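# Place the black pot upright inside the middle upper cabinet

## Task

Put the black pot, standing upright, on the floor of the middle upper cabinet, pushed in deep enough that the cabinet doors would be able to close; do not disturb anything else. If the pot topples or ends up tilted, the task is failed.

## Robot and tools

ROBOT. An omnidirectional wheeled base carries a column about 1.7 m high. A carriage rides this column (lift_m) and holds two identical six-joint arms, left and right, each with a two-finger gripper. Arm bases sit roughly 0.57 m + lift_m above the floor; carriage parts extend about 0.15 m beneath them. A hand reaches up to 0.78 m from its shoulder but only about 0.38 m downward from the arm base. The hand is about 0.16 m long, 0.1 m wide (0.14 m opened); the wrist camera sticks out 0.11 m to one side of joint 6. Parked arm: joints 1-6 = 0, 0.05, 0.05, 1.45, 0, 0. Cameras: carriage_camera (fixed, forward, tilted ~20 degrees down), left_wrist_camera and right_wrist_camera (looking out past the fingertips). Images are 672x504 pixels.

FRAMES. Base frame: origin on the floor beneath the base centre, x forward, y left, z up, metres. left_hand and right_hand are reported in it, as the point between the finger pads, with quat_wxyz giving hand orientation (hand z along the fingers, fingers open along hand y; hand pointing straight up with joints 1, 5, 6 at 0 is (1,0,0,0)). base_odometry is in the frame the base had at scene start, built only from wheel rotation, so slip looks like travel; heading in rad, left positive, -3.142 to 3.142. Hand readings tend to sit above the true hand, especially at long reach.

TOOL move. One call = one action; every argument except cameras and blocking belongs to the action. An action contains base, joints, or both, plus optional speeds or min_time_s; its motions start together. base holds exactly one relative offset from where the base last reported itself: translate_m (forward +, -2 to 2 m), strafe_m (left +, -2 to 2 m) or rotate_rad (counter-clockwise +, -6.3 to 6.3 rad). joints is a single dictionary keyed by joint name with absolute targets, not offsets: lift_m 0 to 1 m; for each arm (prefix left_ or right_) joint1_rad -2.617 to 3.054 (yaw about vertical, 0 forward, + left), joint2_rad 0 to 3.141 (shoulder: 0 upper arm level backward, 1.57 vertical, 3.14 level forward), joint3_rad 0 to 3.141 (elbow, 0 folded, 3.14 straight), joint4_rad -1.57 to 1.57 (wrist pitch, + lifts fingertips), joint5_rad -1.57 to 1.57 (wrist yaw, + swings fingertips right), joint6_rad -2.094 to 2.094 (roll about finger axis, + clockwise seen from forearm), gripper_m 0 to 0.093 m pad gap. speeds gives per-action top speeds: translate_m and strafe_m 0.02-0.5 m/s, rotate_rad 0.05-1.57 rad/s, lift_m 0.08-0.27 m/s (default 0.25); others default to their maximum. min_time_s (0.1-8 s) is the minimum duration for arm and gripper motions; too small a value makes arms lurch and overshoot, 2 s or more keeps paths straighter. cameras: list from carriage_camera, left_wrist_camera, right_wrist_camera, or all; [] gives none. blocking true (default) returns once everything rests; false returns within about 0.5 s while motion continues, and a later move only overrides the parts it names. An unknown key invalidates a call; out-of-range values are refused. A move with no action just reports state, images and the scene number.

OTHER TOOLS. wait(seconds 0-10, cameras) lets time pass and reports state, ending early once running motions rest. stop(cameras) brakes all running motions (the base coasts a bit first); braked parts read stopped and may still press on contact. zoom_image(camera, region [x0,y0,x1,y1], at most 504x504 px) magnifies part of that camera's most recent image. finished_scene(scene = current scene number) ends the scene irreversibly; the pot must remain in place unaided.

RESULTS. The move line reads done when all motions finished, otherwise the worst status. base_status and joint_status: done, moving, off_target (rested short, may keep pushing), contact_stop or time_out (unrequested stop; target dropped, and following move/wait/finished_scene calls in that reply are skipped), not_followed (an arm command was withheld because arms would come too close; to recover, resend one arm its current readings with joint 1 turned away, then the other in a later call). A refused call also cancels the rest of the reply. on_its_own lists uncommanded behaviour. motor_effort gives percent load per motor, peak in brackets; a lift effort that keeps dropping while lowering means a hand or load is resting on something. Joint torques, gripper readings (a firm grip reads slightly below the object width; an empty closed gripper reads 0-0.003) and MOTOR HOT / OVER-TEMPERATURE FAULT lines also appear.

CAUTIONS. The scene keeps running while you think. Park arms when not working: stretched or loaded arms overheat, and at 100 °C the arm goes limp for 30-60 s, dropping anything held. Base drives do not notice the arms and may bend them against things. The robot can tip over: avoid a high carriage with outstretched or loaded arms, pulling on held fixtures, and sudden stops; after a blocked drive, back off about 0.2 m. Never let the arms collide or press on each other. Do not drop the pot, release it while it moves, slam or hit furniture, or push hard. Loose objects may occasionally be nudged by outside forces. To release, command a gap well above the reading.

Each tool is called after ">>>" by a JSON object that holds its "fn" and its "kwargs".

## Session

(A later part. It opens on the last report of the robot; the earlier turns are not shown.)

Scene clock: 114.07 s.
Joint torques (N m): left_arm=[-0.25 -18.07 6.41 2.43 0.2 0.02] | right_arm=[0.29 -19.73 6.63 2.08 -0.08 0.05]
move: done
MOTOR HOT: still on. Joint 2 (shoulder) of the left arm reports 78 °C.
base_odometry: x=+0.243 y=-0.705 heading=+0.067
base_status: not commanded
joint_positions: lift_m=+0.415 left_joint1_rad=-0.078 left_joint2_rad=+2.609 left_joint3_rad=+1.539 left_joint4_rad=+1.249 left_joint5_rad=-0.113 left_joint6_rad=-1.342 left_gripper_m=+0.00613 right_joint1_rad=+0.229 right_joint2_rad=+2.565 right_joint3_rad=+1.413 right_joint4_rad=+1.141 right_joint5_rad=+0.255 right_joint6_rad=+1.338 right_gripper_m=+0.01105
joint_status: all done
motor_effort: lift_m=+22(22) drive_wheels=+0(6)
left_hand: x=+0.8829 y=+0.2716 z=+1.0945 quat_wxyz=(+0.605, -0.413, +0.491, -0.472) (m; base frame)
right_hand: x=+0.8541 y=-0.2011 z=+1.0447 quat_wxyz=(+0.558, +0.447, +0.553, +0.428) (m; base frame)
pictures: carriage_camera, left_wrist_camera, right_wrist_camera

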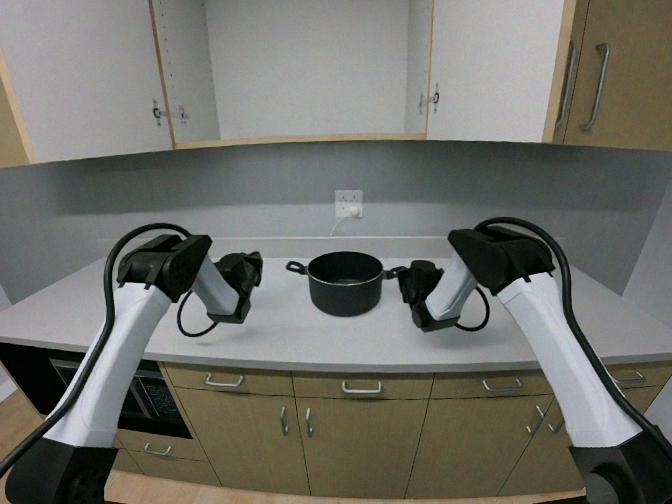

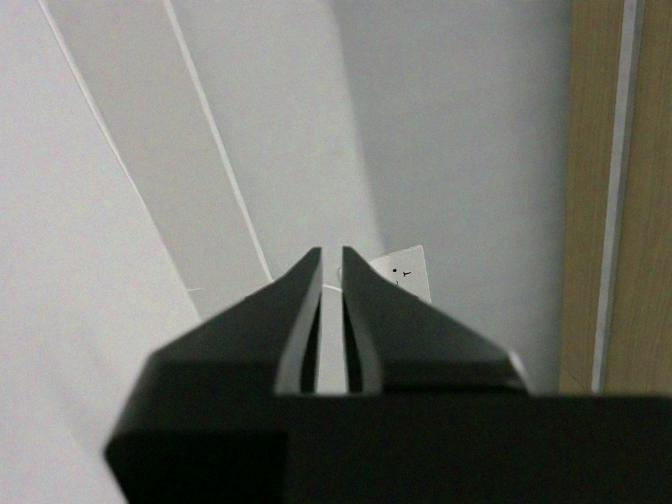

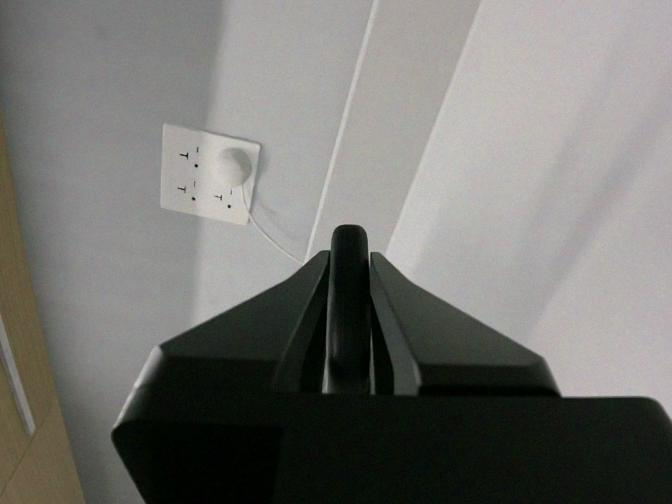

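>>> {"fn": "move", "kwargs": {"joints": {"lift_m": 0.4, "right_joint4_rad": 1.11}, "speeds": {"lift_m": 0.08}}}

>>> {"fn": "move", "kwargs": {"joints": {"left_gripper_m": 0.09, "right_gripper_m": 0.09}, "min_time_s": 1.5, "cameras": ["all"]}}

Scene clock: 115.70 s.
Joint torques (N m): left_arm=[-0.28 -18.02 6.32 2.42 0.19 -0.01] | right_arm=[0.21 -18.09 6.49 1.58 -0.1 -0.03]
move: done
MOTOR HOT: still on. Joint 2 (shoulder) of the left arm reports 78 °C.
base_odometry: x=+0.243 y=-0.705 heading=+0.067
base_status: not commanded
joint_positions: lift_m=+0.400 left_joint1_rad=-0.078 left_joint2_rad=+2.609 left_joint3_rad=+1.539 left_joint4_rad=+1.251 left_joint5_rad=-0.113 left_joint6_rad=-1.342 left_gripper_m=+0.00613 right_joint1_rad=+0.229 right_joint2_rad=+2.549 right_joint3_rad=+1.416 right_joint4_rad=+1.142 right_joint5_rad=+0.255 right_joint6_rad=+1.343 right_gripper_m=+0.01101
joint_status: all done
motor_effort: lift_m=+21(21) drive_wheels=+1(6)
left_hand: x=+0.8828 y=+0.2715 z=+1.0801 quat_wxyz=(+0.605, -0.413, +0.490, -0.472) (m; base frame)
right_hand: x=+0.8555 y=-0.2008 z=+1.0412 quat_wxyz=(+0.561, +0.446, +0.545, +0.435) (m; base frame)
pictures: none

Scene clock: 117.50 s.
Joint torques (N m): left_arm=[-0.31 -18.04 6.39 2.42 0.17 0.01] | right_arm=[0.29 -17.98 6.49 1.96 -0.11 -0.04]
move: done
MOTOR HOT: still on. Joint 2 (shoulder) of the left arm reports 79 °C.
base_odometry: x=+0.243 y=-0.705 heading=+0.067
base_status: not commanded
joint_positions: lift_m=+0.400 left_joint1_rad=-0.078 left_joint2_rad=+2.609 left_joint3_rad=+1.539 left_joint4_rad=+1.251 left_joint5_rad=-0.113 left_joint6_rad=-1.342 left_gripper_m=+0.08987 right_joint1_rad=+0.229 right_joint2_rad=+2.549 right_joint3_rad=+1.416 right_joint4_rad=+1.107 right_joint5_rad=+0.255 right_joint6_rad=+1.345 right_gripper_m=+0.08991
joint_status: all done
motor_effort: lift_m=+21(21) drive_wheels=+1(2)
left_hand: x=+0.8828 y=+0.2715 z=+1.0801 quat_wxyz=(+0.605, -0.413, +0.490, -0.472) (m; base frame)
right_hand: x=+0.8555 y=-0.2008 z=+1.0328 quat_wxyz=(+0.553, +0.451, +0.555, +0.426) (m; base frame)
pictures: carriage_camera, left_wrist_camera, right_wrist_camera

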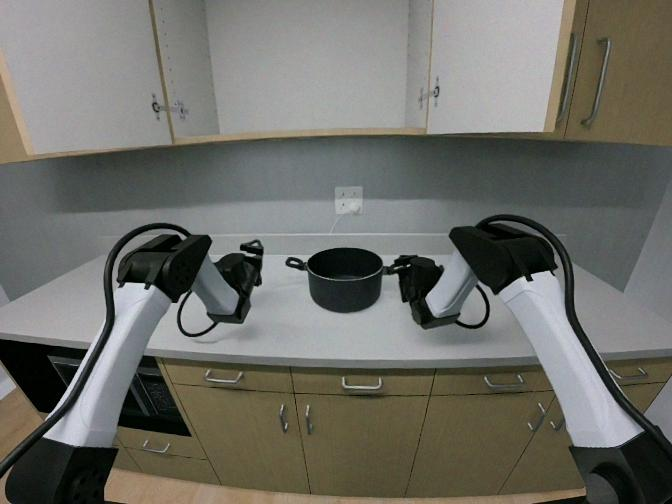

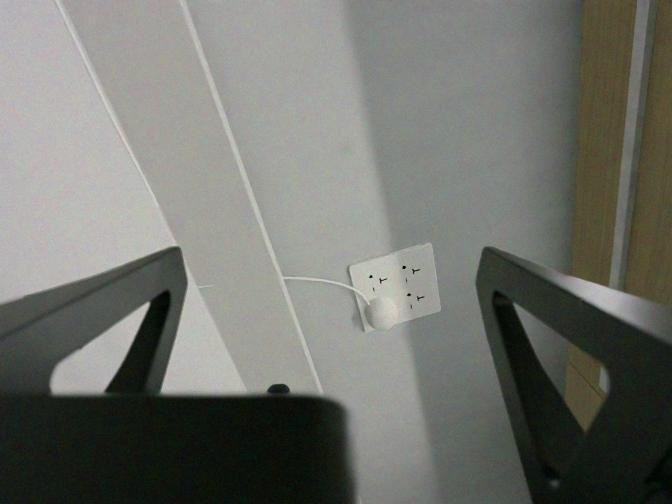

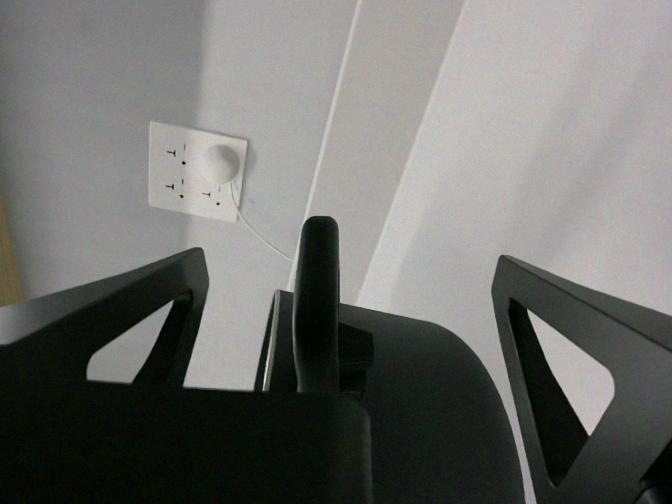

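>>> {"fn": "move", "kwargs": {"base": {"translate_m": -0.55}, "joints": {"lift_m": 0.407}, "speeds": {"translate_m": 0.2, "lift_m": 0.08}}}

>>> {"fn": "move", "kwargs": {"joints": {"left_joint1_rad": 0, "left_joint2_rad": 0.05, "left_joint3_rad": 0.05, "left_joint4_rad": 1.45, "left_joint5_rad": 0, "left_joint6_rad": 0, "right_joint1_rad": 0, "right_joint2_rad": 0.05, "right_joint3_rad": 0.05, "right_joint4_rad": 1.45, "right_joint5_rad": 0, "right_joint6_rad": 0}, "min_time_s": 3, "cameras": ["carriage_camera"]}}

>>> {"fn": "zoom_image", "kwargs": {"camera": "carriage_camera", "region": [220, 150, 460, 300]}}

Scene clock: 122.40 s.
Joint torques (N m): left_arm=[-0.23 -18.04 6.24 2.38 0.19 0] | right_arm=[0.27 -17.7 6.28 2.05 -0.11 -0.05]
move: done
MOTOR HOT: still on. Joint 2 (shoulder) of the left arm reports 79 °C.
base_odometry: x=-0.306 y=-0.741 heading=+0.067
base_status: done
joint_positions: lift_m=+0.407 left_joint1_rad=-0.078 left_joint2_rad=+2.610 left_joint3_rad=+1.541 left_joint4_rad=+1.253 left_joint5_rad=-0.112 left_joint6_rad=-1.342 left_gripper_m=+0.08987 right_joint1_rad=+0.231 right_joint2_rad=+2.545 right_joint3_rad=+1.420 right_joint4_rad=+1.099 right_joint5_rad=+0.255 right_joint6_rad=+1.345 right_gripper_m=+0.08991
joint_status: all done
motor_effort: lift_m=+24(28) drive_wheels=-2(15)
left_hand: x=+0.8829 y=+0.2713 z=+1.0879 quat_wxyz=(+0.606, -0.411, +0.489, -0.473) (m; base frame)
right_hand: x=+0.8561 y=-0.1994 z=+1.0414 quat_wxyz=(+0.553, +0.451, +0.556, +0.427) (m; base frame)
pictures: none

Scene clock: 125.70 s.
Joint torques (N m): left_arm=[0.51 3.73 4.48 0 0.17 0.13] | right_arm=[-0.57 3.75 4.07 -0.13 -0.22 -0.18]
move: done
MOTOR HOT: still on. Joint 2 (shoulder) of the left arm reports 77 °C.
base_odometry: x=-0.306 y=-0.741 heading=+0.067
base_status: not commanded
joint_positions: lift_m=+0.407 left_joint1_rad=-0.006 left_joint2_rad=+0.054 left_joint3_rad=+0.054 left_joint4_rad=+1.437 left_joint5_rad=-0.014 left_joint6_rad=-0.012 left_gripper_m=+0.08988 right_joint1_rad=+0.005 right_joint2_rad=+0.054 right_joint3_rad=+0.056 right_joint4_rad=+1.440 right_joint5_rad=+0.016 right_joint6_rad=+0.016 right_gripper_m=+0.08992
joint_status: all done
motor_effort: lift_m=+24(24) drive_wheels=-3(4)
left_hand: x=+0.2570 y=+0.3057 z=+1.4145 quat_wxyz=(+0.998, -0.007, +0.066, -0.008) (m; base frame)
right_hand: x=+0.2557 y=-0.3060 z=+1.4152 quat_wxyz=(+0.998, +0.008, +0.064, +0.010) (m; base frame)
pictures: carriage_camera

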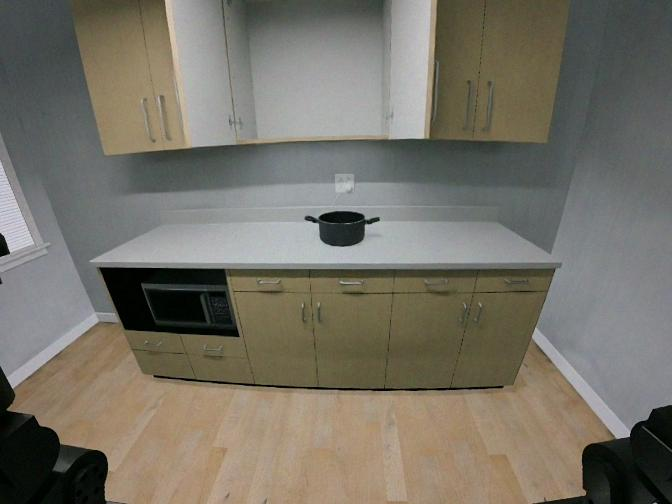

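Scaled by 2.100 from the camera's 672x504 image, which has a finer 960x720 frame.

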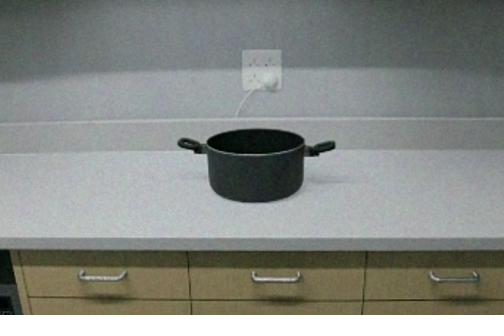

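>>> {"fn": "wait", "kwargs": {"seconds": 10}}

>>> {"fn": "wait", "kwargs": {"seconds": 10}}

>>> {"fn": "wait", "kwargs": {"seconds": 10}}

>>> {"fn": "wait", "kwargs": {"seconds": 10}}

>>> {"fn": "wait", "kwargs": {"seconds": 10}}

>>> {"fn": "wait", "kwargs": {"seconds": 10}}

Scene clock: 137.77 s.
Joint torques (N m): left_arm=[0.54 3.79 4.46 -0.01 0.18 0.13] | right_arm=[-0.62 3.67 4.19 -0.11 -0.22 -0.19]
MOTOR HOT: cleared for the motors of the left arm.
base_odometry: x=-0.306 y=-0.741 heading=+0.067
base_status: not commanded
joint_positions: lift_m=+0.407 left_joint1_rad=-0.006 left_joint2_rad=+0.054 left_joint3_rad=+0.054 left_joint4_rad=+1.437 left_joint5_rad=-0.014 left_joint6_rad=-0.010 left_gripper_m=+0.08988 right_joint1_rad=+0.005 right_joint2_rad=+0.054 right_joint3_rad=+0.056 right_joint4_rad=+1.440 right_joint5_rad=+0.016 right_joint6_rad=+0.014 right_gripper_m=+0.08992
joint_status: all done
motor_effort: lift_m=+24(24) drive_wheels=-2(4)
left_hand: x=+0.2570 y=+0.3057 z=+1.4145 quat_wxyz=(+0.998, -0.007, +0.066, -0.008) (m; base frame)
right_hand: x=+0.2557 y=-0.3060 z=+1.4152 quat_wxyz=(+0.998, +0.008, +0.064, +0.009) (m; base frame)
wait: 10.00 s; at rest from the start
pictures: none

Scene clock: 147.77 s.
Joint torques (N m): left_arm=[0.51 3.75 4.52 0 0.18 0.15] | right_arm=[-0.53 3.74 4.11 -0.13 -0.19 -0.18]
base_odometry: x=-0.306 y=-0.741 heading=+0.067
base_status: not commanded
joint_positions: lift_m=+0.407 left_joint1_rad=-0.006 left_joint2_rad=+0.054 left_joint3_rad=+0.054 left_joint4_rad=+1.437 left_joint5_rad=-0.014 left_joint6_rad=-0.010 left_gripper_m=+0.08988 right_joint1_rad=+0.005 right_joint2_rad=+0.054 right_joint3_rad=+0.056 right_joint4_rad=+1.440 right_joint5_rad=+0.016 right_joint6_rad=+0.014 right_gripper_m=+0.08992
joint_status: all done
motor_effort: lift_m=+24(24) drive_wheels=-4(4)
left_hand: x=+0.2570 y=+0.3057 z=+1.4145 quat_wxyz=(+0.998, -0.007, +0.066, -0.008) (m; base frame)
right_hand: x=+0.2557 y=-0.3060 z=+1.4152 quat_wxyz=(+0.998, +0.008, +0.064, +0.009) (m; base frame)
wait: 10.00 s; at rest by 0.27 s
pictures: none

Scene clock: 157.77 s.
Joint torques (N m): left_arm=[0.51 3.73 4.48 0 0.17 0.16] | right_arm=[-0.58 3.81 4.12 -0.14 -0.21 -0.15]
base_odometry: x=-0.306 y=-0.741 heading=+0.067
base_status: not commanded
joint_positions: lift_m=+0.407 left_joint1_rad=-0.006 left_joint2_rad=+0.054 left_joint3_rad=+0.054 left_joint4_rad=+1.437 left_joint5_rad=-0.014 left_joint6_rad=-0.010 left_gripper_m=+0.08988 right_joint1_rad=+0.005 right_joint2_rad=+0.054 right_joint3_rad=+0.056 right_joint4_rad=+1.440 right_joint5_rad=+0.016 right_joint6_rad=+0.014 right_gripper_m=+0.08992
joint_status: all done
motor_effort: lift_m=+24(24) drive_wheels=-2(4)
left_hand: x=+0.2570 y=+0.3057 z=+1.4145 quat_wxyz=(+0.998, -0.007, +0.066, -0.008) (m; base frame)
right_hand: x=+0.2557 y=-0.3060 z=+1.4152 quat_wxyz=(+0.998, +0.008, +0.064, +0.009) (m; base frame)
wait: 10.00 s; at rest by 0.27 s
pictures: none

Scene clock: 167.77 s.
Joint torques (N m): left_arm=[0.47 3.77 4.52 0 0.18 0.15] | right_arm=[-0.57 3.79 4.14 -0.13 -0.23 -0.17]
base_odometry: x=-0.306 y=-0.741 heading=+0.067
base_status: not commanded
joint_positions: lift_m=+0.407 left_joint1_rad=-0.006 left_joint2_rad=+0.054 left_joint3_rad=+0.054 left_joint4_rad=+1.437 left_joint5_rad=-0.014 left_joint6_rad=-0.010 left_gripper_m=+0.08988 right_joint1_rad=+0.005 right_joint2_rad=+0.054 right_joint3_rad=+0.056 right_joint4_rad=+1.440 right_joint5_rad=+0.016 right_joint6_rad=+0.014 right_gripper_m=+0.08992
joint_status: all done
motor_effort: lift_m=+24(24) drive_wheels=-4(4)
left_hand: x=+0.2570 y=+0.3057 z=+1.4145 quat_wxyz=(+0.998, -0.007, +0.066, -0.008) (m; base frame)
right_hand: x=+0.2557 y=-0.3060 z=+1.4152 quat_wxyz=(+0.998, +0.008, +0.064, +0.009) (m; base frame)
wait: 10.00 s; at rest by 0.27 s
pictures: none

Scene clock: 177.77 s.
Joint torques (N m): left_arm=[0.54 3.79 4.46 0 0.18 0.15] | right_arm=[-0.57 3.82 4.23 -0.12 -0.23 -0.19]
base_odometry: x=-0.306 y=-0.741 heading=+0.067
base_status: not commanded
joint_positions: lift_m=+0.407 left_joint1_rad=-0.006 left_joint2_rad=+0.054 left_joint3_rad=+0.054 left_joint4_rad=+1.437 left_joint5_rad=-0.014 left_joint6_rad=-0.010 left_gripper_m=+0.08988 right_joint1_rad=+0.005 right_joint2_rad=+0.054 right_joint3_rad=+0.056 right_joint4_rad=+1.440 right_joint5_rad=+0.016 right_joint6_rad=+0.014 right_gripper_m=+0.08992
joint_status: all done
motor_effort: lift_m=+24(24) drive_wheels=-3(4)
left_hand: x=+0.2570 y=+0.3057 z=+1.4145 quat_wxyz=(+0.998, -0.007, +0.066, -0.008) (m; base frame)
right_hand: x=+0.2557 y=-0.3060 z=+1.4152 quat_wxyz=(+0.998, +0.008, +0.064, +0.009) (m; base frame)
wait: 10.00 s; at rest by 0.27 s
pictures: none

Scene clock: 187.77 s.
Joint torques (N m): left_arm=[0.53 3.79 4.51 0 0.17 0.14] | right_arm=[-0.55 3.75 4.14 -0.15 -0.22 -0.17]
base_odometry: x=-0.306 y=-0.741 heading=+0.067
base_status: not commanded
joint_positions: lift_m=+0.407 left_joint1_rad=-0.006 left_joint2_rad=+0.054 left_joint3_rad=+0.054 left_joint4_rad=+1.437 left_joint5_rad=-0.014 left_joint6_rad=-0.010 left_gripper_m=+0.08988 right_joint1_rad=+0.005 right_joint2_rad=+0.054 right_joint3_rad=+0.056 right_joint4_rad=+1.440 right_joint5_rad=+0.016 right_joint6_rad=+0.014 right_gripper_m=+0.08992
joint_status: all done
motor_effort: lift_m=+24(24) drive_wheels=-3(4)
left_hand: x=+0.2570 y=+0.3057 z=+1.4145 quat_wxyz=(+0.998, -0.007, +0.066, -0.008) (m; base frame)
right_hand: x=+0.2557 y=-0.3060 z=+1.4152 quat_wxyz=(+0.998, +0.008, +0.064, +0.009) (m; base frame)
wait: 10.00 s; at rest by 0.27 s
pictures: none

>>> {"fn": "move", "kwargs": {"joints": {"lift_m": 0.42, "left_joint1_rad": -0.24, "left_joint2_rad": 2.60, "left_joint3_rad": 1.59, "left_joint4_rad": 1.06, "left_joint5_rad": -0.245, "left_joint6_rad": -1.35, "right_joint1_rad": 0.25, "right_joint2_rad": 2.505, "right_joint3_rad": 1.44, "right_joint4_rad": 1.12, "right_joint5_rad": 0.26, "right_joint6_rad": 1.35, "left_gripper_m": 0.093, "right_gripper_m": 0.093}, "min_time_s": 3}}

>>> {"fn": "move", "kwargs": {"base": {"translate_m": 0.46}, "speeds": {"translate_m": 0.2}, "cameras": ["all"]}}

Scene clock: 192.10 s.
Joint torques (N m): left_arm=[-0.54 -16.44 7.71 2.38 -0.1 0] | right_arm=[0.27 -14.19 7.01 2.01 0.14 0.09]
move: done
base_odometry: x=-0.306 y=-0.741 heading=+0.067
base_status: not commanded
joint_positions: lift_m=+0.420 left_joint1_rad=-0.235 left_joint2_rad=+2.601 left_joint3_rad=+1.564 left_joint4_rad=+1.055 left_joint5_rad=-0.231 left_joint6_rad=-1.339 left_gripper_m=+0.09287 right_joint1_rad=+0.245 right_joint2_rad=+2.506 right_joint3_rad=+1.411 right_joint4_rad=+1.113 right_joint5_rad=+0.244 right_joint6_rad=+1.335 right_gripper_m=+0.09289
joint_status: all done
motor_effort: lift_m=+23(28) drive_wheels=-1(4)
left_hand: x=+0.8797 y=+0.1869 z=+1.0673 quat_wxyz=(+0.557, -0.435, +0.550, -0.445) (m; base frame)
right_hand: x=+0.8546 y=-0.1888 z=+1.0784 quat_wxyz=(+0.559, +0.435, +0.550, +0.443) (m; base frame)
pictures: none

Scene clock: 195.60 s.
Joint torques (N m): left_arm=[-0.49 -16.47 7.58 2.38 -0.09 0] | right_arm=[0.18 -14.11 6.97 2 0.14 0.09]
move: done
base_odometry: x=+0.153 y=-0.710 heading=+0.067
base_status: done
joint_positions: lift_m=+0.420 left_joint1_rad=-0.236 left_joint2_rad=+2.601 left_joint3_rad=+1.565 left_joint4_rad=+1.054 left_joint5_rad=-0.233 left_joint6_rad=-1.340 left_gripper_m=+0.09287 right_joint1_rad=+0.247 right_joint2_rad=+2.506 right_joint3_rad=+1.411 right_joint4_rad=+1.112 right_joint5_rad=+0.247 right_joint6_rad=+1.336 right_gripper_m=+0.09289
joint_status: not commanded
motor_effort: lift_m=+23(23) drive_wheels=-6(12)
left_hand: x=+0.8797 y=+0.1867 z=+1.0675 quat_wxyz=(+0.557, -0.436, +0.549, -0.445) (m; base frame)
right_hand: x=+0.8544 y=-0.1884 z=+1.0781 quat_wxyz=(+0.559, +0.436, +0.549, +0.443) (m; base frame)
pictures: carriage_camera, left_wrist_camera, right_wrist_camera

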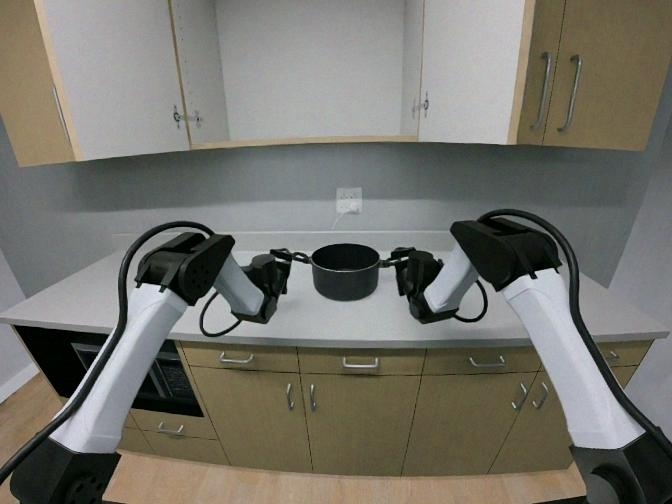

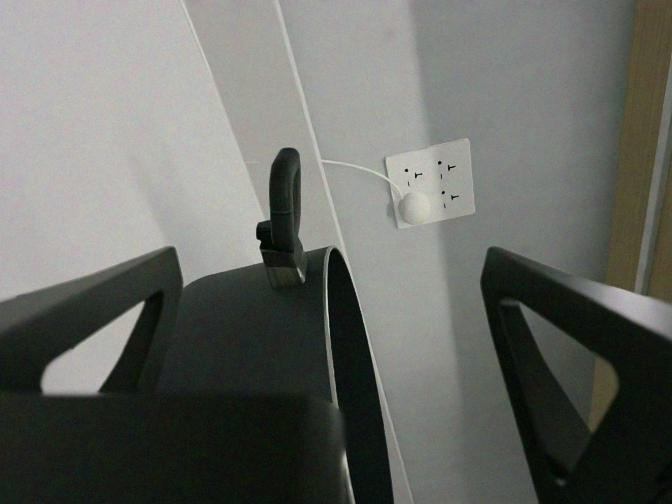

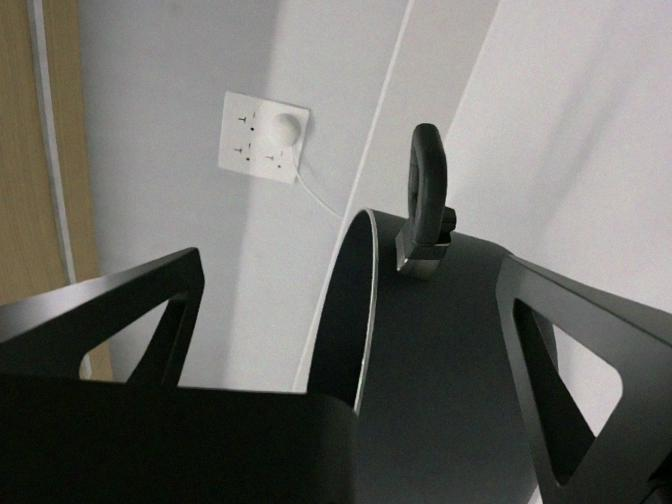

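>>> {"fn": "move", "kwargs": {"base": {"strafe_m": -0.012}, "joints": {"lift_m": 0.396, "left_joint2_rad": 2.618, "left_joint3_rad": 1.636, "left_joint4_rad": 1.036, "right_joint2_rad": 2.525}, "speeds": {"strafe_m": 0.05}, "min_time_s": 1}}

>>> {"fn": "move", "kwargs": {"base": {"translate_m": 0.065}, "speeds": {"translate_m": 0.08}, "cameras": ["left_wrist_camera", "right_wrist_camera"]}}

Scene clock: 199.30 s.
Joint torques (N m): left_arm=[-0.12 -16.42 7.88 2.32 -0.06 0] | right_arm=[0.06 -13.7 6.19 2.09 0.12 0.05]
move: done
base_odometry: x=+0.154 y=-0.722 heading=+0.068
base_status: done
joint_positions: lift_m=+0.396 left_joint1_rad=-0.240 left_joint2_rad=+2.617 left_joint3_rad=+1.609 left_joint4_rad=+1.037 left_joint5_rad=-0.235 left_joint6_rad=-1.341 left_gripper_m=+0.09287 right_joint1_rad=+0.248 right_joint2_rad=+2.522 right_joint3_rad=+1.421 right_joint4_rad=+1.104 right_joint5_rad=+0.249 right_joint6_rad=+1.337 right_gripper_m=+0.09289
joint_status: all done
motor_effort: lift_m=+21(22) drive_wheels=+1(6)
left_hand: x=+0.8862 y=+0.1829 z=+1.0480 quat_wxyz=(+0.559, -0.434, +0.546, -0.449) (m; base frame)
right_hand: x=+0.8556 y=-0.1876 z=+1.0466 quat_wxyz=(+0.556, +0.438, +0.554, +0.439) (m; base frame)
pictures: none

Scene clock: 200.83 s.
Joint torques (N m): left_arm=[-0.1 -16.46 7.86 2.37 -0.05 0] | right_arm=[-0.01 -13.98 6.2 2.08 0.11 0.06]
move: done
base_odometry: x=+0.219 y=-0.718 heading=+0.067
base_status: done
joint_positions: lift_m=+0.396 left_joint1_rad=-0.240 left_joint2_rad=+2.617 left_joint3_rad=+1.609 left_joint4_rad=+1.032 left_joint5_rad=-0.235 left_joint6_rad=-1.341 left_gripper_m=+0.09287 right_joint1_rad=+0.249 right_joint2_rad=+2.524 right_joint3_rad=+1.421 right_joint4_rad=+1.104 right_joint5_rad=+0.249 right_joint6_rad=+1.337 right_gripper_m=+0.09289
joint_status: not commanded
motor_effort: lift_m=+21(21) drive_wheels=+1(9)
left_hand: x=+0.8862 y=+0.1828 z=+1.0467 quat_wxyz=(+0.558, -0.434, +0.547, -0.447) (m; base frame)
right_hand: x=+0.8554 y=-0.1869 z=+1.0452 quat_wxyz=(+0.555, +0.438, +0.555, +0.439) (m; base frame)
pictures: left_wrist_camera, right_wrist_camera

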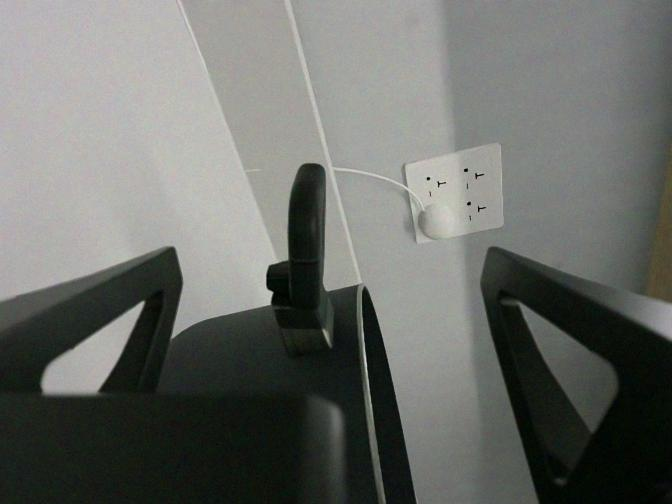

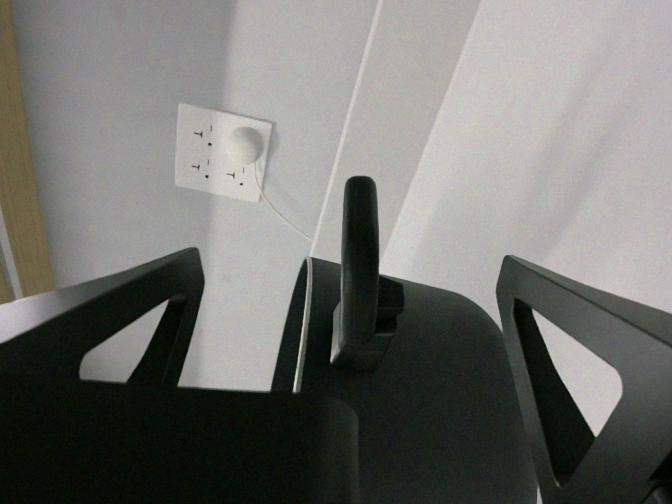

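>>> {"fn": "move", "kwargs": {"base": {"translate_m": 0.038}, "joints": {"lift_m": 0.392, "left_joint4_rad": 1.012, "left_joint1_rad": -0.229, "left_joint5_rad": -0.238}, "speeds": {"translate_m": 0.05}, "min_time_s": 1}}

>>> {"fn": "move", "kwargs": {"joints": {"left_gripper_m": 0.04, "right_gripper_m": 0.04}, "min_time_s": 1.2, "cameras": ["left_wrist_camera", "right_wrist_camera"]}}

Scene clock: 203.23 s.
Joint torques (N m): left_arm=[0.38 -16.91 7.58 2.32 0.01 0] | right_arm=[-0.08 -14.63 6.22 2.06 0.14 0.07]
move: done
base_odometry: x=+0.257 y=-0.715 heading=+0.067
base_status: done
joint_positions: lift_m=+0.392 left_joint1_rad=-0.233 left_joint2_rad=+2.621 left_joint3_rad=+1.613 left_joint4_rad=+1.012 left_joint5_rad=-0.235 left_joint6_rad=-1.341 left_gripper_m=+0.09287 right_joint1_rad=+0.249 right_joint2_rad=+2.530 right_joint3_rad=+1.421 right_joint4_rad=+1.106 right_joint5_rad=+0.249 right_joint6_rad=+1.337 right_gripper_m=+0.09289
joint_status: all done
motor_effort: lift_m=+20(21) drive_wheels=-6(9)
left_hand: x=+0.8875 y=+0.1870 z=+1.0368 quat_wxyz=(+0.555, -0.439, +0.552, -0.440) (m; base frame)
right_hand: x=+0.8552 y=-0.1869 z=+1.0385 quat_wxyz=(+0.554, +0.439, +0.556, +0.438) (m; base frame)
pictures: none

Scene clock: 204.73 s.
Joint torques (N m): left_arm=[0.32 -16.84 7.56 2.31 0 0.01] | right_arm=[0.03 -14.56 6.09 2.08 0.12 0.06]
move: done
base_odometry: x=+0.257 y=-0.715 heading=+0.067
base_status: not commanded
joint_positions: lift_m=+0.392 left_joint1_rad=-0.233 left_joint2_rad=+2.621 left_joint3_rad=+1.613 left_joint4_rad=+1.012 left_joint5_rad=-0.235 left_joint6_rad=-1.341 left_gripper_m=+0.04013 right_joint1_rad=+0.249 right_joint2_rad=+2.530 right_joint3_rad=+1.421 right_joint4_rad=+1.106 right_joint5_rad=+0.249 right_joint6_rad=+1.337 right_gripper_m=+0.04011
joint_status: all done
motor_effort: lift_m=+20(20) drive_wheels=-6(7)
left_hand: x=+0.8875 y=+0.1870 z=+1.0367 quat_wxyz=(+0.555, -0.439, +0.553, -0.440) (m; base frame)
right_hand: x=+0.8552 y=-0.1869 z=+1.0385 quat_wxyz=(+0.554, +0.439, +0.556, +0.438) (m; base frame)
pictures: left_wrist_camera, right_wrist_camera

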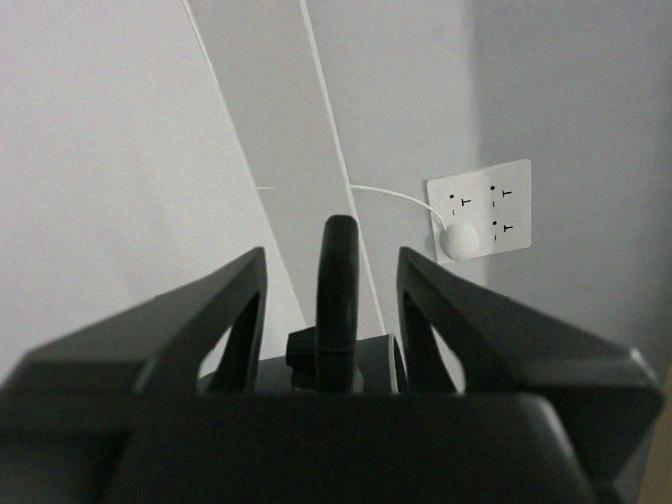

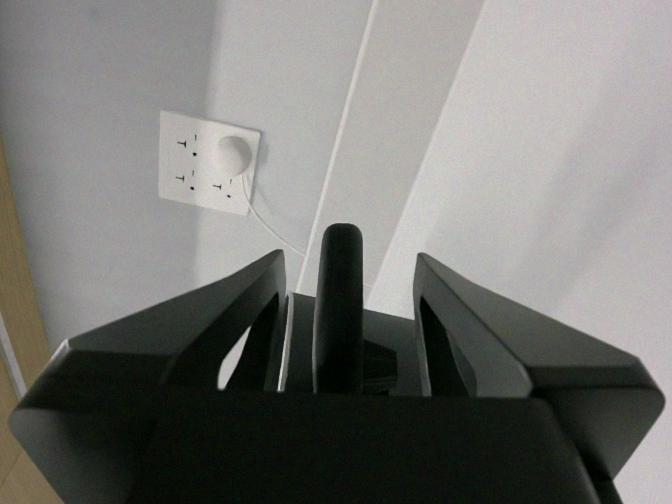

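>>> {"fn": "move", "kwargs": {"joints": {"left_gripper_m": 0.005, "right_gripper_m": 0.005}, "min_time_s": 2, "cameras": ["left_wrist_camera"]}}

Scene clock: 207.33 s.
Joint torques (N m): left_arm=[0.31 -16.84 7.47 2.28 0 -0.06] | right_arm=[-0.03 -14.65 6.24 2 0.13 0.07]
move: off_target
base_odometry: x=+0.257 y=-0.715 heading=+0.067
base_status: not commanded
joint_positions: lift_m=+0.392 left_joint1_rad=-0.233 left_joint2_rad=+2.621 left_joint3_rad=+1.614 left_joint4_rad=+1.014 left_joint5_rad=-0.235 left_joint6_rad=-1.335 left_gripper_m=+0.01114 right_joint1_rad=+0.249 right_joint2_rad=+2.530 right_joint3_rad=+1.421 right_joint4_rad=+1.113 right_joint5_rad=+0.249 right_joint6_rad=+1.337 right_gripper_m=+0.01096
joint_status: left_gripper_m off_target (ended at +0.01117, target +0.00500); right_gripper_m off_target (ended at +0.01098, target +0.00500)
motor_effort: lift_m=+20(20) drive_wheels=-6(6)
left_hand: x=+0.8876 y=+0.1870 z=+1.0376 quat_wxyz=(+0.557, -0.437, +0.553, -0.439) (m; base frame)
right_hand: x=+0.8552 y=-0.1869 z=+1.0400 quat_wxyz=(+0.556, +0.438, +0.554, +0.439) (m; base frame)
pictures: left_wrist_camera

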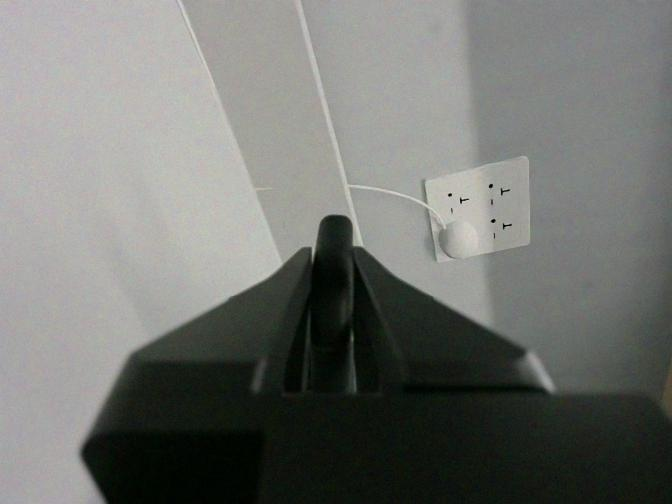

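>>> {"fn": "move", "kwargs": {"joints": {"lift_m": 0.495, "left_joint4_rad": 1.19, "right_joint4_rad": 1.29, "right_joint2_rad": 2.508}, "speeds": {"lift_m": 0.08}, "min_time_s": 1.3, "cameras": ["carriage_camera"]}}

Scene clock: 209.73 s.
Joint torques (N m): left_arm=[0.27 -21.75 7.3 4.24 -0.01 0.01] | right_arm=[0.01 -19.63 6.41 4 0.14 -0.06]
move: off_target
base_odometry: x=+0.257 y=-0.715 heading=+0.067
base_status: not commanded
joint_positions: lift_m=+0.495 left_joint1_rad=-0.233 left_joint2_rad=+2.670 left_joint3_rad=+1.614 left_joint4_rad=+1.019 left_joint5_rad=-0.235 left_joint6_rad=-1.340 left_gripper_m=+0.01104 right_joint1_rad=+0.249 right_joint2_rad=+2.561 right_joint3_rad=+1.416 right_joint4_rad=+1.101 right_joint5_rad=+0.249 right_joint6_rad=+1.348 right_gripper_m=+0.01093
joint_status: left_joint4_rad off_target (ended at +1.019, target +1.190); right_joint4_rad off_target (ended at +1.102, target +1.290); the others done
motor_effort: lift_m=+25(28) drive_wheels=-5(6)
left_hand: x=+0.8849 y=+0.1877 z=+1.1095 quat_wxyz=(+0.546, -0.445, +0.566, -0.428) (m; base frame)
right_hand: x=+0.8525 y=-0.1876 z=+1.1179 quat_wxyz=(+0.543, +0.448, +0.567, +0.429) (m; base frame)
pictures: carriage_camera

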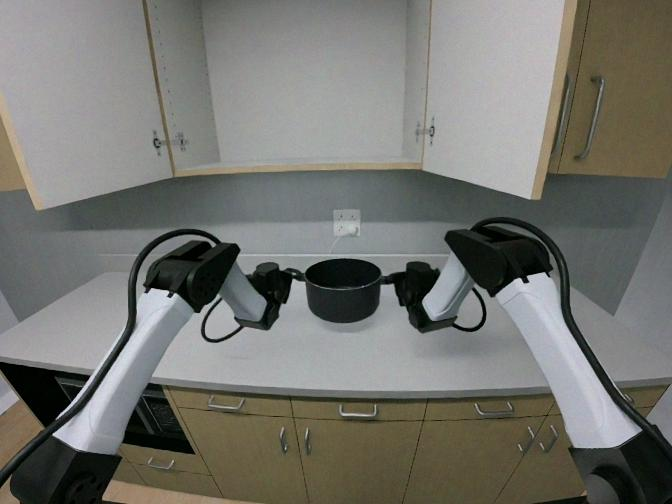

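>>> {"fn": "move", "kwargs": {"base": {"translate_m": -0.3}, "speeds": {"translate_m": 0.18}}}

>>> {"fn": "move", "kwargs": {"base": {"strafe_m": 0.122}, "speeds": {"strafe_m": 0.12}}}

>>> {"fn": "move", "kwargs": {"joints": {"lift_m": 0.95}, "speeds": {"lift_m": 0.2}, "cameras": ["all"]}}

Scene clock: 213.83 s.
Joint torques (N m): left_arm=[0.34 -21.75 7.27 4.24 -0.01 -0.01] | right_arm=[-0.01 -19.54 6.49 4 0.13 -0.07]
move: done
base_odometry: x=-0.043 y=-0.735 heading=+0.067
base_status: done
joint_positions: lift_m=+0.495 left_joint1_rad=-0.233 left_joint2_rad=+2.670 left_joint3_rad=+1.614 left_joint4_rad=+1.019 left_joint5_rad=-0.235 left_joint6_rad=-1.340 left_gripper_m=+0.01104 right_joint1_rad=+0.249 right_joint2_rad=+2.561 right_joint3_rad=+1.416 right_joint4_rad=+1.101 right_joint5_rad=+0.249 right_joint6_rad=+1.348 right_gripper_m=+0.01093
joint_status: not commanded
motor_effort: lift_m=+25(25) drive_wheels=-4(12)
left_hand: x=+0.8849 y=+0.1877 z=+1.1095 quat_wxyz=(+0.546, -0.445, +0.566, -0.428) (m; base frame)
right_hand: x=+0.8525 y=-0.1876 z=+1.1179 quat_wxyz=(+0.543, +0.448, +0.567, +0.429) (m; base frame)
pictures: none

Scene clock: 215.63 s.
Joint torques (N m): left_arm=[0.17 -21.81 7.27 4.25 0 0] | right_arm=[0.01 -19.38 6.52 4.02 0.11 -0.07]
move: done
base_odometry: x=-0.051 y=-0.614 heading=+0.067
base_status: done
joint_positions: lift_m=+0.495 left_joint1_rad=-0.231 left_joint2_rad=+2.670 left_joint3_rad=+1.614 left_joint4_rad=+1.019 left_joint5_rad=-0.232 left_joint6_rad=-1.340 left_gripper_m=+0.01104 right_joint1_rad=+0.250 right_joint2_rad=+2.561 right_joint3_rad=+1.416 right_joint4_rad=+1.101 right_joint5_rad=+0.250 right_joint6_rad=+1.348 right_gripper_m=+0.01093
joint_status: not commanded
motor_effort: lift_m=+25(25) drive_wheels=-3(9)
left_hand: x=+0.8852 y=+0.1888 z=+1.1095 quat_wxyz=(+0.546, -0.445, +0.566, -0.428) (m; base frame)
right_hand: x=+0.8524 y=-0.1872 z=+1.1179 quat_wxyz=(+0.543, +0.448, +0.566, +0.429) (m; base frame)
pictures: none

Scene clock: 218.57 s.
Joint torques (N m): left_arm=[0.14 -23.12 7.92 4.13 -0.03 0] | right_arm=[-0.05 -20.53 6.84 3.93 0.13 -0.1]
move: done
base_odometry: x=-0.051 y=-0.614 heading=+0.067
base_status: not commanded
joint_positions: lift_m=+0.950 left_joint1_rad=-0.231 left_joint2_rad=+2.684 left_joint3_rad=+1.606 left_joint4_rad=+1.030 left_joint5_rad=-0.232 left_joint6_rad=-1.342 left_gripper_m=+0.01104 right_joint1_rad=+0.250 right_joint2_rad=+2.571 right_joint3_rad=+1.409 right_joint4_rad=+1.105 right_joint5_rad=+0.250 right_joint6_rad=+1.348 right_gripper_m=+0.01093
joint_status: all done
motor_effort: lift_m=+25(30) drive_wheels=-4(5)
left_hand: x=+0.8826 y=+0.1891 z=+1.5545 quat_wxyz=(+0.543, -0.447, +0.569, -0.426) (m; base frame)
right_hand: x=+0.8504 y=-0.1877 z=+1.5651 quat_wxyz=(+0.540, +0.450, +0.570, +0.425) (m; base frame)
pictures: carriage_camera, left_wrist_camera, right_wrist_camera

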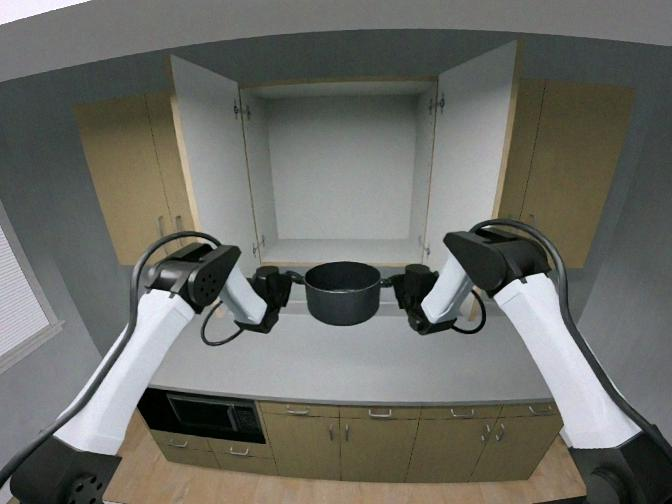

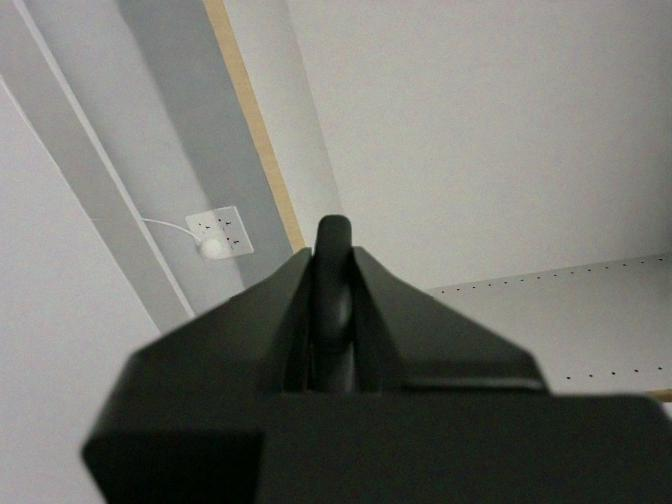

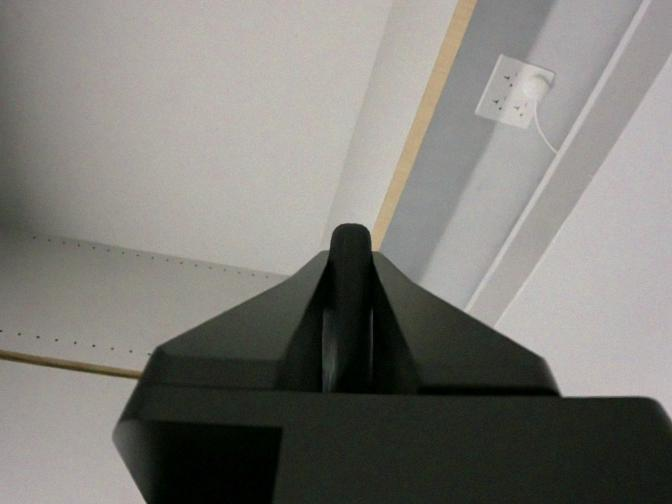

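>>> {"fn": "move", "kwargs": {"joints": {"lift_m": 0.98}, "speeds": {"lift_m": 0.15}}}

>>> {"fn": "move", "kwargs": {"base": {"translate_m": 0.3}, "speeds": {"translate_m": 0.15}, "cameras": ["carriage_camera"]}}

>>> {"fn": "move", "kwargs": {"base": {"translate_m": 0.16}, "speeds": {"translate_m": 0.12}, "cameras": ["all"]}}

Scene clock: 220.47 s.
Joint torques (N m): left_arm=[0.18 -23.43 7.94 4.15 -0.03 0.02] | right_arm=[-0.17 -20.78 6.82 3.97 0.13 -0.1]
move: done
MOTOR HOT: joint 2 (shoulder) of the left arm reports 75 °C; the controller stops that arm at 100 °C. To cool a motor, set the load down, stop pushing, or move to a pose that needs little force.
base_odometry: x=-0.051 y=-0.614 heading=+0.067
base_status: not commanded
joint_positions: lift_m=+0.980 left_joint1_rad=-0.231 left_joint2_rad=+2.686 left_joint3_rad=+1.606 left_joint4_rad=+1.029 left_joint5_rad=-0.232 left_joint6_rad=-1.343 left_gripper_m=+0.01104 right_joint1_rad=+0.250 right_joint2_rad=+2.573 right_joint3_rad=+1.409 right_joint4_rad=+1.105 right_joint5_rad=+0.250 right_joint6_rad=+1.348 right_gripper_m=+0.01093
joint_status: all done
motor_effort: lift_m=+24(30) drive_wheels=-3(4)
left_hand: x=+0.8825 y=+0.1892 z=+1.5830 quat_wxyz=(+0.542, -0.448, +0.570, -0.425) (m; base frame)
right_hand: x=+0.8503 y=-0.1877 z=+1.5938 quat_wxyz=(+0.540, +0.450, +0.571, +0.424) (m; base frame)
pictures: none

Scene clock: 223.37 s.
Joint torques (N m): left_arm=[0.17 -23.43 7.98 4.13 -0.04 0.01] | right_arm=[-0.1 -20.68 6.84 3.94 0.14 -0.07]
move: done
MOTOR HOT: still on. Joint 2 (shoulder) of the left arm reports 80 °C.
base_odometry: x=+0.248 y=-0.593 heading=+0.068
base_status: done
joint_positions: lift_m=+0.980 left_joint1_rad=-0.231 left_joint2_rad=+2.686 left_joint3_rad=+1.606 left_joint4_rad=+1.028 left_joint5_rad=-0.232 left_joint6_rad=-1.343 left_gripper_m=+0.01104 right_joint1_rad=+0.250 right_joint2_rad=+2.573 right_joint3_rad=+1.409 right_joint4_rad=+1.104 right_joint5_rad=+0.250 right_joint6_rad=+1.348 right_gripper_m=+0.01093
joint_status: not commanded
motor_effort: lift_m=+24(24) drive_wheels=-6(11)
left_hand: x=+0.8824 y=+0.1892 z=+1.5828 quat_wxyz=(+0.542, -0.448, +0.570, -0.425) (m; base frame)
right_hand: x=+0.8503 y=-0.1877 z=+1.5937 quat_wxyz=(+0.539, +0.450, +0.571, +0.424) (m; base frame)
pictures: carriage_camera

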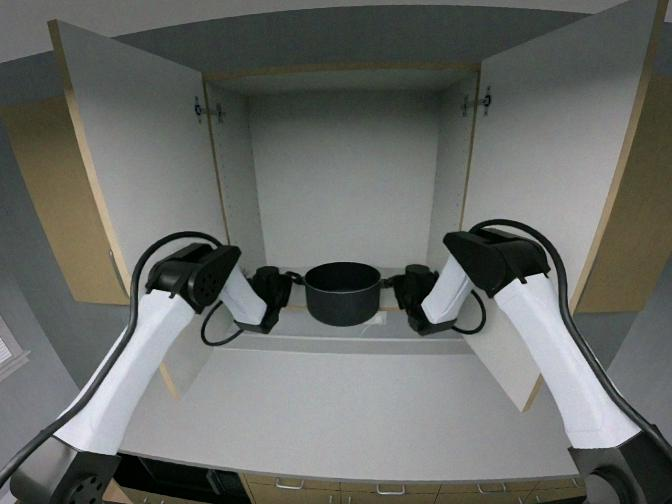

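Scene clock: 225.57 s.
Joint torques (N m): left_arm=[0.13 -23.36 7.95 4.15 -0.04 0.01] | right_arm=[-0.08 -20.74 6.84 3.99 0.11 -0.08]
move: done
MOTOR HOT: still on. Joint 2 (shoulder) of the left arm reports 84 °C.
base_odometry: x=+0.408 y=-0.582 heading=+0.068
base_status: done
joint_positions: lift_m=+0.980 left_joint1_rad=-0.231 left_joint2_rad=+2.686 left_joint3_rad=+1.606 left_joint4_rad=+1.027 left_joint5_rad=-0.232 left_joint6_rad=-1.343 left_gripper_m=+0.01104 right_joint1_rad=+0.250 right_joint2_rad=+2.573 right_joint3_rad=+1.409 right_joint4_rad=+1.103 right_joint5_rad=+0.252 right_joint6_rad=+1.348 right_gripper_m=+0.01093
joint_status: not commanded
motor_effort: lift_m=+24(24) drive_wheels=+2(11)
left_hand: x=+0.8824 y=+0.1892 z=+1.5825 quat_wxyz=(+0.542, -0.448, +0.570, -0.424) (m; base frame)
right_hand: x=+0.8503 y=-0.1880 z=+1.5934 quat_wxyz=(+0.540, +0.451, +0.571, +0.423) (m; base frame)
pictures: carriage_camera, left_wrist_camera, right_wrist_camera

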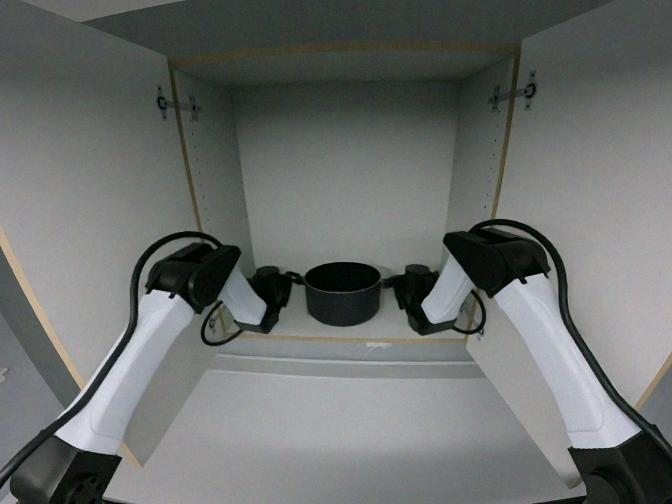

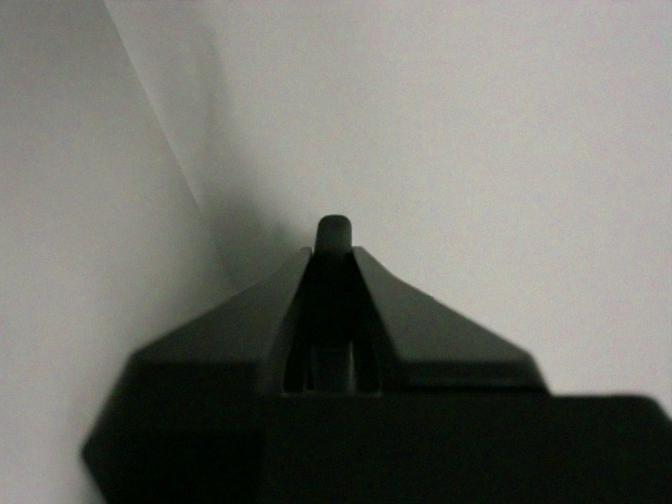

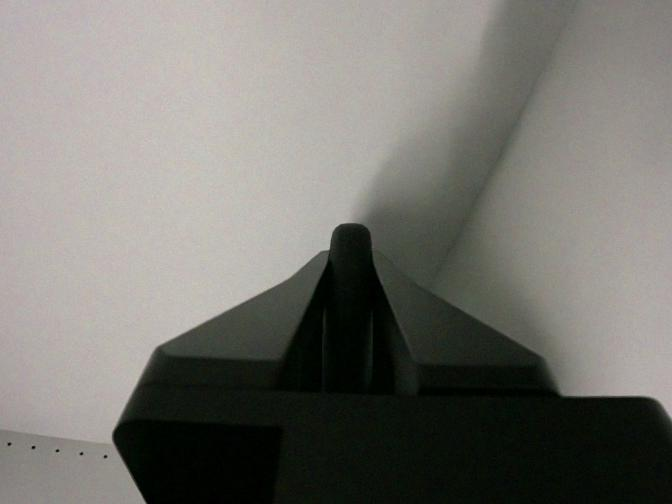

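>>> {"fn": "move", "kwargs": {"base": {"translate_m": 0.04}, "joints": {"lift_m": 0.935}, "speeds": {"translate_m": 0.12, "lift_m": 0.08}}}

>>> {"fn": "move", "kwargs": {"joints": {"lift_m": 0.9, "left_joint4_rad": 1.02, "right_joint4_rad": 1.12}, "speeds": {"lift_m": 0.08}, "cameras": ["carriage_camera"]}}

Scene clock: 227.87 s.
Joint torques (N m): left_arm=[0.24 -23.41 7.99 3.3 0 -0.01] | right_arm=[-0.1 -20.67 6.8 3.31 0.08 -0.07]
move: done
MOTOR HOT: still on. Joint 2 (shoulder) of the left arm reports 88 °C.
base_odometry: x=+0.448 y=-0.579 heading=+0.069
base_status: done
joint_positions: lift_m=+0.935 left_joint1_rad=-0.231 left_joint2_rad=+2.686 left_joint3_rad=+1.606 left_joint4_rad=+1.100 left_joint5_rad=-0.232 left_joint6_rad=-1.340 left_gripper_m=+0.01103 right_joint1_rad=+0.250 right_joint2_rad=+2.573 right_joint3_rad=+1.409 right_joint4_rad=+1.164 right_joint5_rad=+0.253 right_joint6_rad=+1.348 right_gripper_m=+0.01093
joint_status: all done
on_its_own: left_joint4_rad moved +0.073 toward your old target +1.190; right_joint4_rad moved +0.061 toward your old target +1.290
motor_effort: lift_m=+22(22) drive_wheels=+1(14)
left_hand: x=+0.8827 y=+0.1890 z=+1.5557 quat_wxyz=(+0.559, -0.436, +0.548, -0.444) (m; base frame)
right_hand: x=+0.8507 y=-0.1881 z=+1.5636 quat_wxyz=(+0.553, +0.442, +0.552, +0.440) (m; base frame)
pictures: none

Scene clock: 228.67 s.
Joint torques (N m): left_arm=[0.13 -19.14 6.67 1.6 0.01 -0.02] | right_arm=[-0.13 -16.51 6.22 1.62 0.01 -0.05]
move: off_target
MOTOR HOT: still on. Joint 2 (shoulder) of the left arm reports 88 °C.
base_odometry: x=+0.448 y=-0.579 heading=+0.069
base_status: not commanded
joint_positions: lift_m=+0.900 left_joint1_rad=-0.231 left_joint2_rad=+2.643 left_joint3_rad=+1.622 left_joint4_rad=+1.080 left_joint5_rad=-0.233 left_joint6_rad=-1.339 left_gripper_m=+0.01103 right_joint1_rad=+0.250 right_joint2_rad=+2.533 right_joint3_rad=+1.420 right_joint4_rad=+1.146 right_joint5_rad=+0.257 right_joint6_rad=+1.348 right_gripper_m=+0.01093
joint_status: left_joint4_rad off_target (ended at +1.080, target +1.020); the others done
motor_effort: lift_m=+20(20) drive_wheels=+2(6)
left_hand: x=+0.8878 y=+0.1879 z=+1.5508 quat_wxyz=(+0.567, -0.430, +0.535, -0.454) (m; base frame)
right_hand: x=+0.8547 y=-0.1878 z=+1.5539 quat_wxyz=(+0.561, +0.438, +0.540, +0.449) (m; base frame)
pictures: carriage_camera

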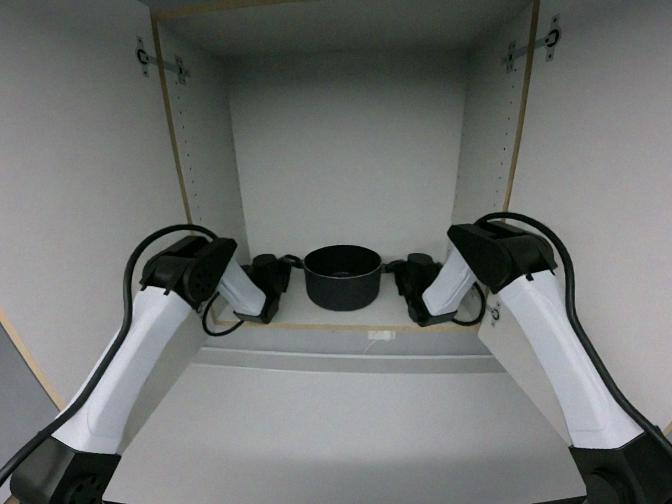

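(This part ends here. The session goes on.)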